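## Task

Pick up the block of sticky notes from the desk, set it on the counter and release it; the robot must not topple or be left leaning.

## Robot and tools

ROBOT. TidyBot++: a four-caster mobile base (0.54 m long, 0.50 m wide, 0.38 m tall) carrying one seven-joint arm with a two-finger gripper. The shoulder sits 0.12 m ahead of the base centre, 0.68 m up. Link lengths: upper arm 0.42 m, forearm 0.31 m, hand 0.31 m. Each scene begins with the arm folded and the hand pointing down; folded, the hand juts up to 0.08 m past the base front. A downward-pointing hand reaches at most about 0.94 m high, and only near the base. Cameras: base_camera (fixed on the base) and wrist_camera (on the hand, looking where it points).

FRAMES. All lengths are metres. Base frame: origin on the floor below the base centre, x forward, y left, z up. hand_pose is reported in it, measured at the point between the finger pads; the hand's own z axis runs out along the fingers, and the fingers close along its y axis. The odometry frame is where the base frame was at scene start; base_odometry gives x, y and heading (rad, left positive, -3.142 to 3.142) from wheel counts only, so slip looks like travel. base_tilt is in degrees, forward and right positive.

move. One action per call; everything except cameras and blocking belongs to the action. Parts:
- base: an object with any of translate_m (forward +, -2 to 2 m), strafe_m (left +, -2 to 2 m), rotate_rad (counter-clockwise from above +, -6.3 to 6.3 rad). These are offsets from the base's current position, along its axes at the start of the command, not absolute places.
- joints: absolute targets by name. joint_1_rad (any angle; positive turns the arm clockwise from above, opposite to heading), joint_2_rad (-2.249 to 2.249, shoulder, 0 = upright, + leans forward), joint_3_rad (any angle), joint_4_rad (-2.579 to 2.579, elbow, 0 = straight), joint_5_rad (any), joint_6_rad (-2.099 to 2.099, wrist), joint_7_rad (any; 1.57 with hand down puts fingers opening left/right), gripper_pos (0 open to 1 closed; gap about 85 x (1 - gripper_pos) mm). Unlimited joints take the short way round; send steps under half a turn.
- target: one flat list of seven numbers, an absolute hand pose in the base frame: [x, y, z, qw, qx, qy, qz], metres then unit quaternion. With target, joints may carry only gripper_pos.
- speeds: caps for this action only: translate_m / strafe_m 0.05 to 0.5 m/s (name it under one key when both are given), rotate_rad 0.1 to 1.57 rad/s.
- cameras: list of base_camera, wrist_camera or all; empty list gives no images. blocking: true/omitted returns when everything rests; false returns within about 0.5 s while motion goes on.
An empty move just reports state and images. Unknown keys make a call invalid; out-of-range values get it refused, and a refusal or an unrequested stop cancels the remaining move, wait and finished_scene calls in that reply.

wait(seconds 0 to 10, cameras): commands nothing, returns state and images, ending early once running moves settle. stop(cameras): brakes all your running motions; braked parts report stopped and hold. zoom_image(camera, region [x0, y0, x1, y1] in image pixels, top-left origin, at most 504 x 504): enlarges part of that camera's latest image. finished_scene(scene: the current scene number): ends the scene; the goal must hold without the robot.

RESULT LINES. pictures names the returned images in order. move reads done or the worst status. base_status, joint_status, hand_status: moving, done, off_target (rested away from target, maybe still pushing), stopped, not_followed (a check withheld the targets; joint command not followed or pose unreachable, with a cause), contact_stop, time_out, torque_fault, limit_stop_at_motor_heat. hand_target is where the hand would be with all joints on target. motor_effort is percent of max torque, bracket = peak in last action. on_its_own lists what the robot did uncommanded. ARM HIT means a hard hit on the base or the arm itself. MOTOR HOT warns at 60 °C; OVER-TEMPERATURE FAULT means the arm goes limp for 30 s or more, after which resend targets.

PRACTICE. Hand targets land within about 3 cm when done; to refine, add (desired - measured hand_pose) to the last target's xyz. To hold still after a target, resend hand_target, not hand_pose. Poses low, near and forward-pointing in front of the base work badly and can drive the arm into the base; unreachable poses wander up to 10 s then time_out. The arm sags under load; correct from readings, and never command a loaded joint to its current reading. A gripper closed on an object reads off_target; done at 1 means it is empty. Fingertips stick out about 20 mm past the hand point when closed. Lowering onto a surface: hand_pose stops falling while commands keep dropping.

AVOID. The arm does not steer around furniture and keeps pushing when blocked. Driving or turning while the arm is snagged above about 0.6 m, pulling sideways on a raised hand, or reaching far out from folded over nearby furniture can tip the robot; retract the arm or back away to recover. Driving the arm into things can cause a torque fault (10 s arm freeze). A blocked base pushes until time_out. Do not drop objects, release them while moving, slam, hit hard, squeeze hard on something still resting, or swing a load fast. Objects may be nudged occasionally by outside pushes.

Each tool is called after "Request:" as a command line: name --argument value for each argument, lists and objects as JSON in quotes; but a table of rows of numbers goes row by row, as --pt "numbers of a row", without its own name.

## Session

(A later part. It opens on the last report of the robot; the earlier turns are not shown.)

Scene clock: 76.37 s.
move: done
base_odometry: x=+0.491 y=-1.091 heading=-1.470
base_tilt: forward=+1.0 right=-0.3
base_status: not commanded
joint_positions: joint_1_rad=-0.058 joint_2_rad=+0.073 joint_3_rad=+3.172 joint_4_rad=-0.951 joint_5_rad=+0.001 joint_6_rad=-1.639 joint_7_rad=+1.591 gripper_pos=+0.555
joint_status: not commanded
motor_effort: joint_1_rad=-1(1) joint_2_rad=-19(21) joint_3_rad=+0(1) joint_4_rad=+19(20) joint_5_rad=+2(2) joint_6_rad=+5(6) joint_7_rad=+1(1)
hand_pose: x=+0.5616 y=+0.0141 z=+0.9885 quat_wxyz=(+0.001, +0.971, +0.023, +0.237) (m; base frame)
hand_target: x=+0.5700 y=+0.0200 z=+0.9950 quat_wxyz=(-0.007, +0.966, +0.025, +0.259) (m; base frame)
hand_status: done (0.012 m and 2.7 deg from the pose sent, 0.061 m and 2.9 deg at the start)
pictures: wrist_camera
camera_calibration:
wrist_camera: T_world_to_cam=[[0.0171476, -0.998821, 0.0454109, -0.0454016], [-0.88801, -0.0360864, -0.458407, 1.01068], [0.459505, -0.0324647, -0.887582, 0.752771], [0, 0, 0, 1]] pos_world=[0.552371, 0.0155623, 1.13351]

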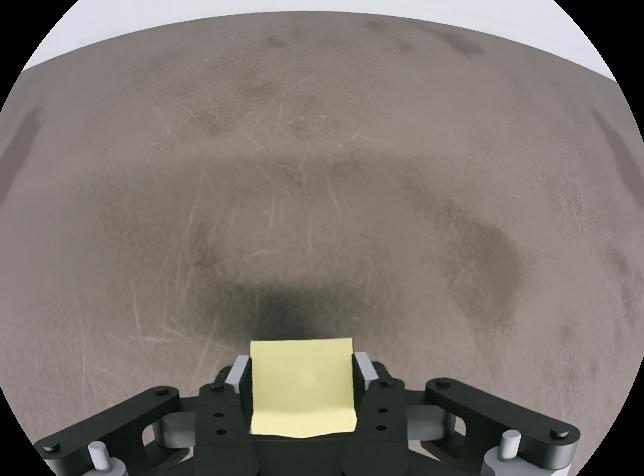

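Request:
move --target '[0.57, 0.02, 0.987, -0.0071, 0.9622, 0.0252, 0.2714]' --cameras '["wrist_camera"]'

Scene clock: 77.50 s.
move: done
base_odometry: x=+0.491 y=-1.091 heading=-1.470
base_tilt: forward=+1.0 right=-0.3
base_status: not commanded
joint_positions: joint_1_rad=-0.058 joint_2_rad=+0.039 joint_3_rad=+3.172 joint_4_rad=-1.032 joint_5_rad=+0.001 joint_6_rad=-1.566 joint_7_rad=+1.591 gripper_pos=+0.555
joint_status: not commanded
motor_effort: joint_1_rad=+0(1) joint_2_rad=-19(20) joint_3_rad=+0(1) joint_4_rad=+20(20) joint_5_rad=+1(2) joint_6_rad=+5(5) joint_7_rad=+1(1)
hand_pose: x=+0.5619 y=+0.0138 z=+0.9802 quat_wxyz=(+0.000, +0.968, +0.023, +0.249) (m; base frame)
hand_target: x=+0.5700 y=+0.0200 z=+0.9870 quat_wxyz=(-0.007, +0.962, +0.025, +0.271) (m; base frame)
hand_status: done (0.012 m and 2.8 deg from the pose sent, 0.010 m and 4.2 deg at the start)
pictures: wrist_camera
camera_calibration:
wrist_camera: T_world_to_cam=[[0.0160954, -0.998894, 0.0441766, -0.0434806], [-0.876166, -0.0353774, -0.480709, 1.02226], [0.48174, -0.0309689, -0.875767, 0.721092], [0, 0, 0, 1]] pos_world=[0.548993, 0.0150638, 1.12484]

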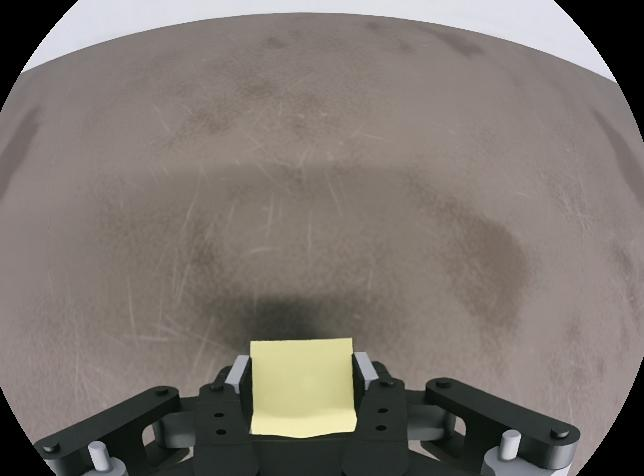

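Request:
move --target '[0.57, 0.02, 0.982, -0.0071, 0.9622, 0.0252, 0.2714]' --cameras '["wrist_camera"]'

Request:
move --target '[0.57, 0.02, 0.977, -0.0071, 0.9622, 0.0252, 0.2714]' --cameras '["wrist_camera"]'

Scene clock: 78.50 s.
move: done
base_odometry: x=+0.491 y=-1.091 heading=-1.470
base_tilt: forward=+1.0 right=-0.3
base_status: not commanded
joint_positions: joint_1_rad=-0.058 joint_2_rad=+0.032 joint_3_rad=+3.172 joint_4_rad=-1.058 joint_5_rad=+0.001 joint_6_rad=-1.545 joint_7_rad=+1.591 gripper_pos=+0.555
joint_status: not commanded
motor_effort: joint_1_rad=+0(1) joint_2_rad=-19(20) joint_3_rad=+1(1) joint_4_rad=+19(21) joint_5_rad=+1(2) joint_6_rad=+5(5) joint_7_rad=+1(1)
hand_pose: x=+0.5622 y=+0.0137 z=+0.9754 quat_wxyz=(+0.000, +0.968, +0.023, +0.250) (m; base frame)
hand_target: x=+0.5700 y=+0.0200 z=+0.9820 quat_wxyz=(-0.007, +0.962, +0.025, +0.271) (m; base frame)
hand_status: done (0.012 m and 2.6 deg from the pose sent, 0.010 m and 2.8 deg at the start)
pictures: wrist_camera
camera_calibration:
wrist_camera: T_world_to_cam=[[0.0159077, -0.998907, 0.0439476, -0.0430087], [-0.874959, -0.0351801, -0.482918, 1.02176], [0.483936, -0.0307702, -0.874562, 0.714328], [0, 0, 0, 1]] pos_world=[0.548995, 0.014964, 1.12004]

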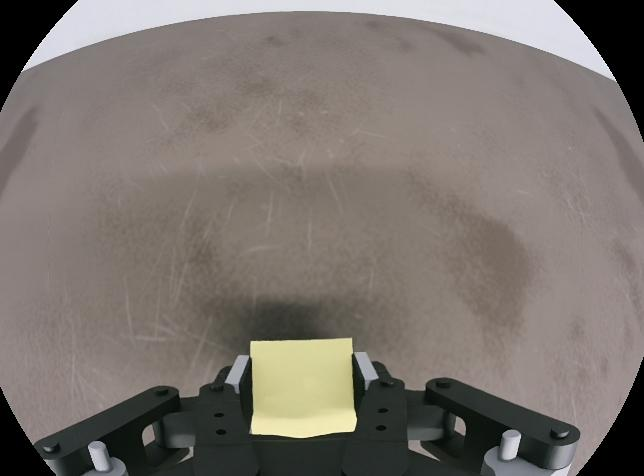

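Scene clock: 79.13 s.
move: done
base_odometry: x=+0.491 y=-1.091 heading=-1.470
base_tilt: forward=+1.0 right=-0.3
base_status: not commanded
joint_positions: joint_1_rad=-0.058 joint_2_rad=+0.026 joint_3_rad=+3.172 joint_4_rad=-1.083 joint_5_rad=+0.001 joint_6_rad=-1.527 joint_7_rad=+1.591 gripper_pos=+0.555
joint_status: not commanded
motor_effort: joint_1_rad=+0(1) joint_2_rad=-19(19) joint_3_rad=+0(1) joint_4_rad=+20(21) joint_5_rad=+1(2) joint_6_rad=+5(5) joint_7_rad=+0(1)
hand_pose: x=+0.5623 y=+0.0136 z=+0.9705 quat_wxyz=(+0.000, +0.968, +0.023, +0.251) (m; base frame)
hand_target: x=+0.5700 y=+0.0200 z=+0.9770 quat_wxyz=(-0.007, +0.962, +0.025, +0.271) (m; base frame)
hand_status: done (0.012 m and 2.6 deg from the pose sent, 0.010 m and 2.6 deg at the start)
pictures: wrist_camera
camera_calibration:
wrist_camera: T_world_to_cam=[[0.0159849, -0.998913, 0.0437775, -0.0427474], [-0.874782, -0.0351765, -0.483239, 1.01974], [0.484253, -0.0305713, -0.874394, 0.709627], [0, 0, 0, 1]] pos_world=[0.549095, 0.0148642, 1.11514]

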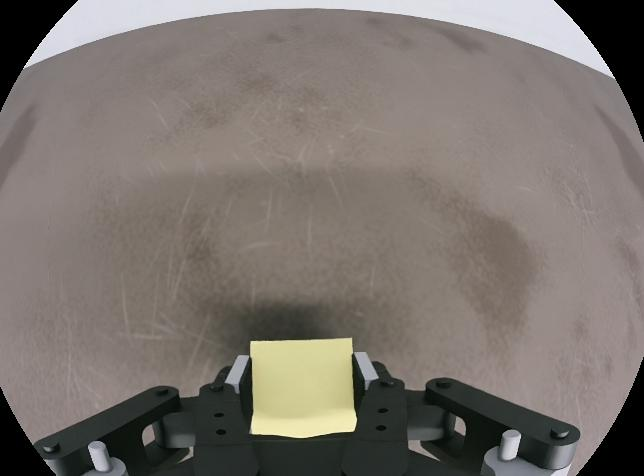

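Request:
move --target '[0.57, 0.02, 0.972, -0.0071, 0.9622, 0.0252, 0.2714]' --cameras '["wrist_camera"]'

Request:
move --target '[0.57, 0.02, 0.968, -0.0071, 0.9622, 0.0252, 0.2714]' --cameras '["wrist_camera"]'

Scene clock: 80.17 s.
move: done
base_odometry: x=+0.491 y=-1.091 heading=-1.470
base_tilt: forward=+1.0 right=-0.3
base_status: not commanded
joint_positions: joint_1_rad=-0.058 joint_2_rad=+0.020 joint_3_rad=+3.171 joint_4_rad=-1.106 joint_5_rad=+0.001 joint_6_rad=-1.509 joint_7_rad=+1.591 gripper_pos=+0.555
joint_status: not commanded
motor_effort: joint_1_rad=-1(1) joint_2_rad=-19(20) joint_3_rad=+0(1) joint_4_rad=+20(21) joint_5_rad=+1(2) joint_6_rad=+5(5) joint_7_rad=+1(1)
hand_pose: x=+0.5623 y=+0.0136 z=+0.9656 quat_wxyz=(+0.000, +0.968, +0.023, +0.251) (m; base frame)
hand_target: x=+0.5700 y=+0.0200 z=+0.9720 quat_wxyz=(-0.007, +0.962, +0.025, +0.271) (m; base frame)
hand_status: done (0.012 m and 2.6 deg from the pose sent, 0.010 m and 2.6 deg at the start)
pictures: wrist_camera
camera_calibration:
wrist_camera: T_world_to_cam=[[0.0159833, -0.998923, 0.0435578, -0.042386], [-0.874672, -0.0350757, -0.483444, 1.01745], [0.484452, -0.0303718, -0.874291, 0.705163], [0, 0, 0, 1]] pos_world=[0.548995, 0.0147644, 1.11024]

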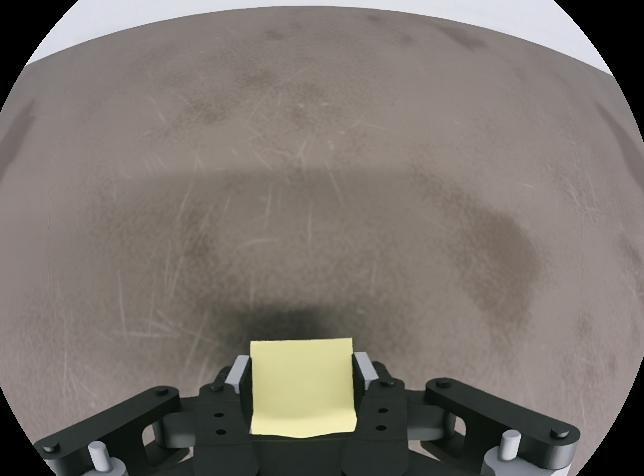

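Scene clock: 80.77 s.
move: done
base_odometry: x=+0.491 y=-1.091 heading=-1.470
base_tilt: forward=+1.0 right=-0.3
base_status: not commanded
joint_positions: joint_1_rad=-0.058 joint_2_rad=+0.015 joint_3_rad=+3.171 joint_4_rad=-1.125 joint_5_rad=+0.001 joint_6_rad=-1.494 joint_7_rad=+1.591 gripper_pos=+0.555
joint_status: not commanded
motor_effort: joint_1_rad=-1(2) joint_2_rad=-18(19) joint_3_rad=-1(1) joint_4_rad=+20(21) joint_5_rad=+1(2) joint_6_rad=+5(5) joint_7_rad=+0(1)
hand_pose: x=+0.5625 y=+0.0136 z=+0.9617 quat_wxyz=(+0.000, +0.968, +0.023, +0.251) (m; base frame)
hand_target: x=+0.5700 y=+0.0200 z=+0.9680 quat_wxyz=(-0.007, +0.962, +0.025, +0.271) (m; base frame)
hand_status: done (0.012 m and 2.6 deg from the pose sent, 0.010 m and 2.6 deg at the start)
pictures: wrist_camera
camera_calibration:
wrist_camera: T_world_to_cam=[[0.0160215, -0.998926, 0.0434735, -0.0421409], [-0.874562, -0.0350751, -0.483643, 1.01576], [0.484648, -0.0302716, -0.874185, 0.701391], [0, 0, 0, 1]] pos_world=[0.549095, 0.0147646, 1.10624]

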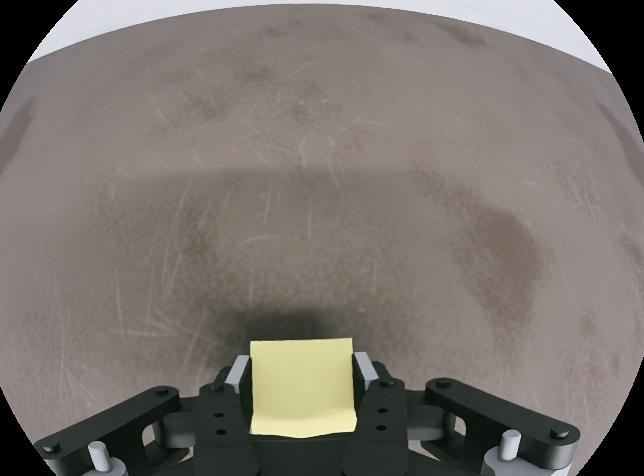

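Request:
move --target '[0.57, 0.02, 0.964, -0.0071, 0.9622, 0.0252, 0.2714]' --cameras '[]'

Request:
move --target '[0.57, 0.02, 0.960, -0.0071, 0.9622, 0.0252, 0.2714]' --cameras '["wrist_camera"]'

Scene clock: 82.20 s.
move: done
base_odometry: x=+0.491 y=-1.091 heading=-1.470
base_tilt: forward=+1.0 right=-0.3
base_status: not commanded
joint_positions: joint_1_rad=-0.058 joint_2_rad=+0.010 joint_3_rad=+3.171 joint_4_rad=-1.142 joint_5_rad=+0.001 joint_6_rad=-1.479 joint_7_rad=+1.591 gripper_pos=+0.555
joint_status: not commanded
motor_effort: joint_1_rad=+0(1) joint_2_rad=-18(18) joint_3_rad=-1(1) joint_4_rad=+20(20) joint_5_rad=+1(2) joint_6_rad=+5(5) joint_7_rad=+1(1)
hand_pose: x=+0.5626 y=+0.0136 z=+0.9587 quat_wxyz=(+0.000, +0.967, +0.023, +0.252) (m; base frame)
hand_target: x=+0.5700 y=+0.0200 z=+0.9640 quat_wxyz=(-0.007, +0.962, +0.025, +0.271) (m; base frame)
hand_status: done (0.011 m and 2.4 deg from the pose sent, 0.010 m and 2.6 deg at the start)
pictures: none
No camera images: "cameras" was empty.

Scene clock: 82.77 s.
move: done
base_odometry: x=+0.491 y=-1.091 heading=-1.470
base_tilt: forward=+1.0 right=-0.3
base_status: not commanded
joint_positions: joint_1_rad=-0.058 joint_2_rad=+0.002 joint_3_rad=+3.171 joint_4_rad=-1.155 joint_5_rad=+0.001 joint_6_rad=-1.464 joint_7_rad=+1.591 gripper_pos=+0.555
joint_status: not commanded
motor_effort: joint_1_rad=+0(1) joint_2_rad=-18(18) joint_3_rad=+0(1) joint_4_rad=+20(21) joint_5_rad=+2(2) joint_6_rad=+6(6) joint_7_rad=+1(1)
hand_pose: x=+0.5625 y=+0.0136 z=+0.9590 quat_wxyz=(-0.001, +0.966, +0.023, +0.257) (m; base frame)
hand_target: x=+0.5700 y=+0.0200 z=+0.9600 quat_wxyz=(-0.007, +0.962, +0.025, +0.271) (m; base frame)
hand_status: done (0.010 m and 1.8 deg from the pose sent, 0.010 m and 2.4 deg at the start)
pictures: wrist_camera
camera_calibration:
wrist_camera: T_world_to_cam=[[0.0158704, -0.998953, 0.0429047, -0.0413734], [-0.867882, -0.035071, -0.495531, 1.02217], [0.496517, -0.0293719, -0.86753, 0.685931], [0, 0, 0, 1]] pos_world=[0.547206, 0.0146657, 1.10336]

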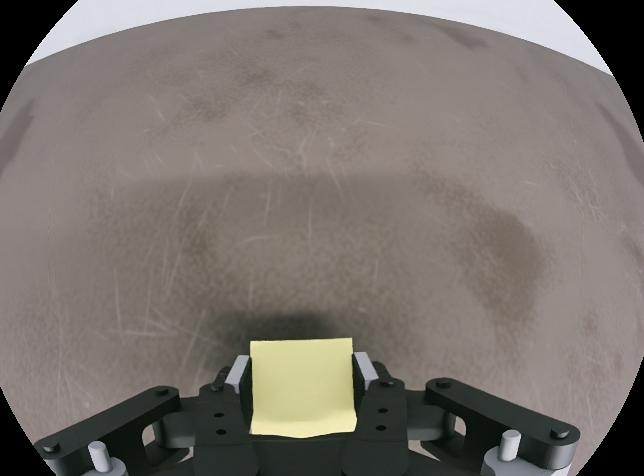

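Request:
move --joints '{"gripper_pos": 0.45}' --cameras '["wrist_camera"]'

Request:
move --joints '{"gripper_pos": 0.2}' --cameras '["wrist_camera"]'

Scene clock: 83.80 s.
move: done
base_odometry: x=+0.491 y=-1.091 heading=-1.470
base_tilt: forward=+1.0 right=-0.3
base_status: not commanded
joint_positions: joint_1_rad=-0.058 joint_2_rad=+0.002 joint_3_rad=+3.171 joint_4_rad=-1.156 joint_5_rad=+0.001 joint_6_rad=-1.464 joint_7_rad=+1.591 gripper_pos=+0.450
joint_status: all done
motor_effort: joint_1_rad=-1(1) joint_2_rad=-18(18) joint_3_rad=+1(1) joint_4_rad=+20(20) joint_5_rad=+1(2) joint_6_rad=+5(6) joint_7_rad=+1(1)
hand_pose: x=+0.5625 y=+0.0137 z=+0.9588 quat_wxyz=(-0.001, +0.966, +0.023, +0.257) (m; base frame)
hand_target: x=+0.5700 y=+0.0200 z=+0.9600 quat_wxyz=(-0.007, +0.962, +0.025, +0.271) (m; base frame)
hand_status: not commanded
pictures: wrist_camera
camera_calibration:
wrist_camera: T_world_to_cam=[[0.0159718, -0.99895, 0.0429486, -0.0413731], [-0.868015, -0.0351727, -0.49529, 1.02194], [0.496281, -0.0293693, -0.867665, 0.686126], [0, 0, 0, 1]] pos_world=[0.547205, 0.0147657, 1.10326]

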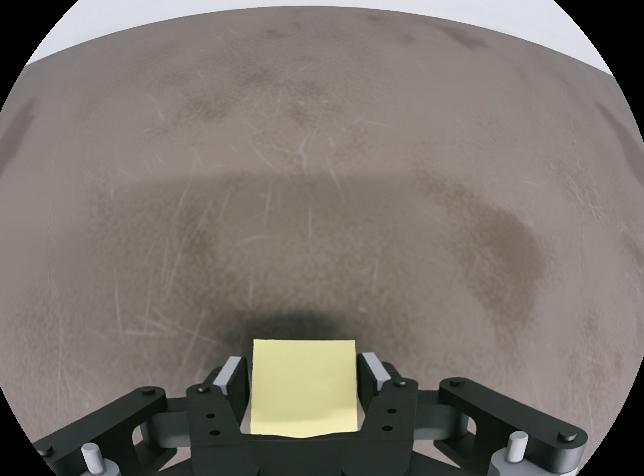

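Scene clock: 84.47 s.
move: done
base_odometry: x=+0.491 y=-1.091 heading=-1.470
base_tilt: forward=+0.9 right=-0.3
base_status: not commanded
joint_positions: joint_1_rad=-0.058 joint_2_rad=+0.002 joint_3_rad=+3.171 joint_4_rad=-1.156 joint_5_rad=+0.001 joint_6_rad=-1.464 joint_7_rad=+1.591 gripper_pos=+0.200
joint_status: all done
motor_effort: joint_1_rad=+0(1) joint_2_rad=-18(18) joint_3_rad=+0(1) joint_4_rad=+20(20) joint_5_rad=+2(2) joint_6_rad=+4(5) joint_7_rad=+0(1)
hand_pose: x=+0.5625 y=+0.0137 z=+0.9588 quat_wxyz=(-0.001, +0.966, +0.023, +0.257) (m; base frame)
hand_target: x=+0.5700 y=+0.0200 z=+0.9600 quat_wxyz=(-0.007, +0.962, +0.025, +0.271) (m; base frame)
hand_status: not commanded
pictures: wrist_camera
camera_calibration:
wrist_camera: T_world_to_cam=[[0.0160209, -0.998953, 0.0428616, -0.0413038], [-0.868013, -0.0351723, -0.495294, 1.02194], [0.496282, -0.0292694, -0.867668, 0.686126], [0, 0, 0, 1]] pos_world=[0.547205, 0.0147658, 1.10326]

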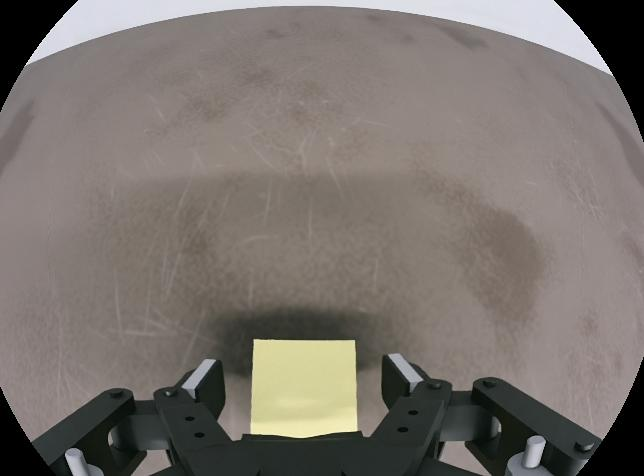

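Request:
move --joints '{"gripper_pos": 0.05}' --target '[0.56, 0.018, 1.03, -0.0071, 0.9622, 0.0252, 0.2714]' --cameras '["wrist_camera"]'

Scene clock: 86.20 s.
move: done
base_odometry: x=+0.491 y=-1.091 heading=-1.470
base_tilt: forward=+1.0 right=-0.3
base_status: not commanded
joint_positions: joint_1_rad=-0.058 joint_2_rad=+0.056 joint_3_rad=+3.171 joint_4_rad=-0.837 joint_5_rad=+0.001 joint_6_rad=-1.636 joint_7_rad=+1.591 gripper_pos=+0.050
joint_status: all done
motor_effort: joint_1_rad=+0(1) joint_2_rad=-18(19) joint_3_rad=+0(1) joint_4_rad=+18(21) joint_5_rad=+1(2) joint_6_rad=+6(6) joint_7_rad=+0(1)
hand_pose: x=+0.5662 y=+0.0144 z=+1.0443 quat_wxyz=(+0.000, +0.953, +0.023, +0.301) (m; base frame)
hand_target: x=+0.5600 y=+0.0180 z=+1.0300 quat_wxyz=(-0.007, +0.962, +0.025, +0.271) (m; base frame)
hand_status: done (0.016 m and 3.7 deg from the pose sent, 0.071 m and 1.8 deg at the start)
pictures: wrist_camera
camera_calibration:
wrist_camera: T_world_to_cam=[[0.0120369, -0.999, 0.043071, -0.0423366], [-0.818886, -0.0345674, -0.572914, 1.12082], [0.573829, -0.0283741, -0.818483, 0.663181], [0, 0, 0, 1]] pos_world=[0.537778, 0.0152667, 1.18676]

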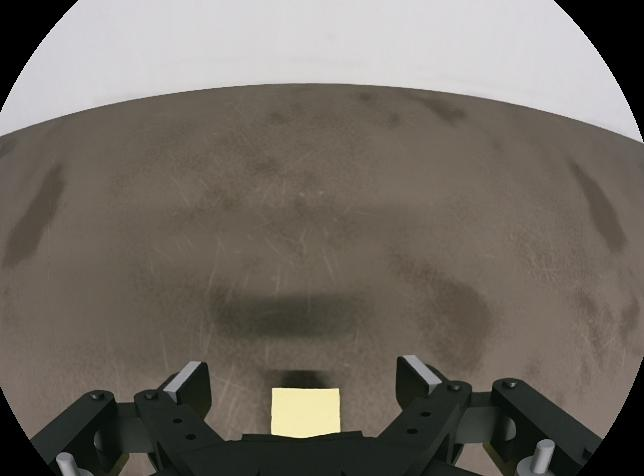

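Request:
finished_scene --scene 1

The scene is finished: the task was done.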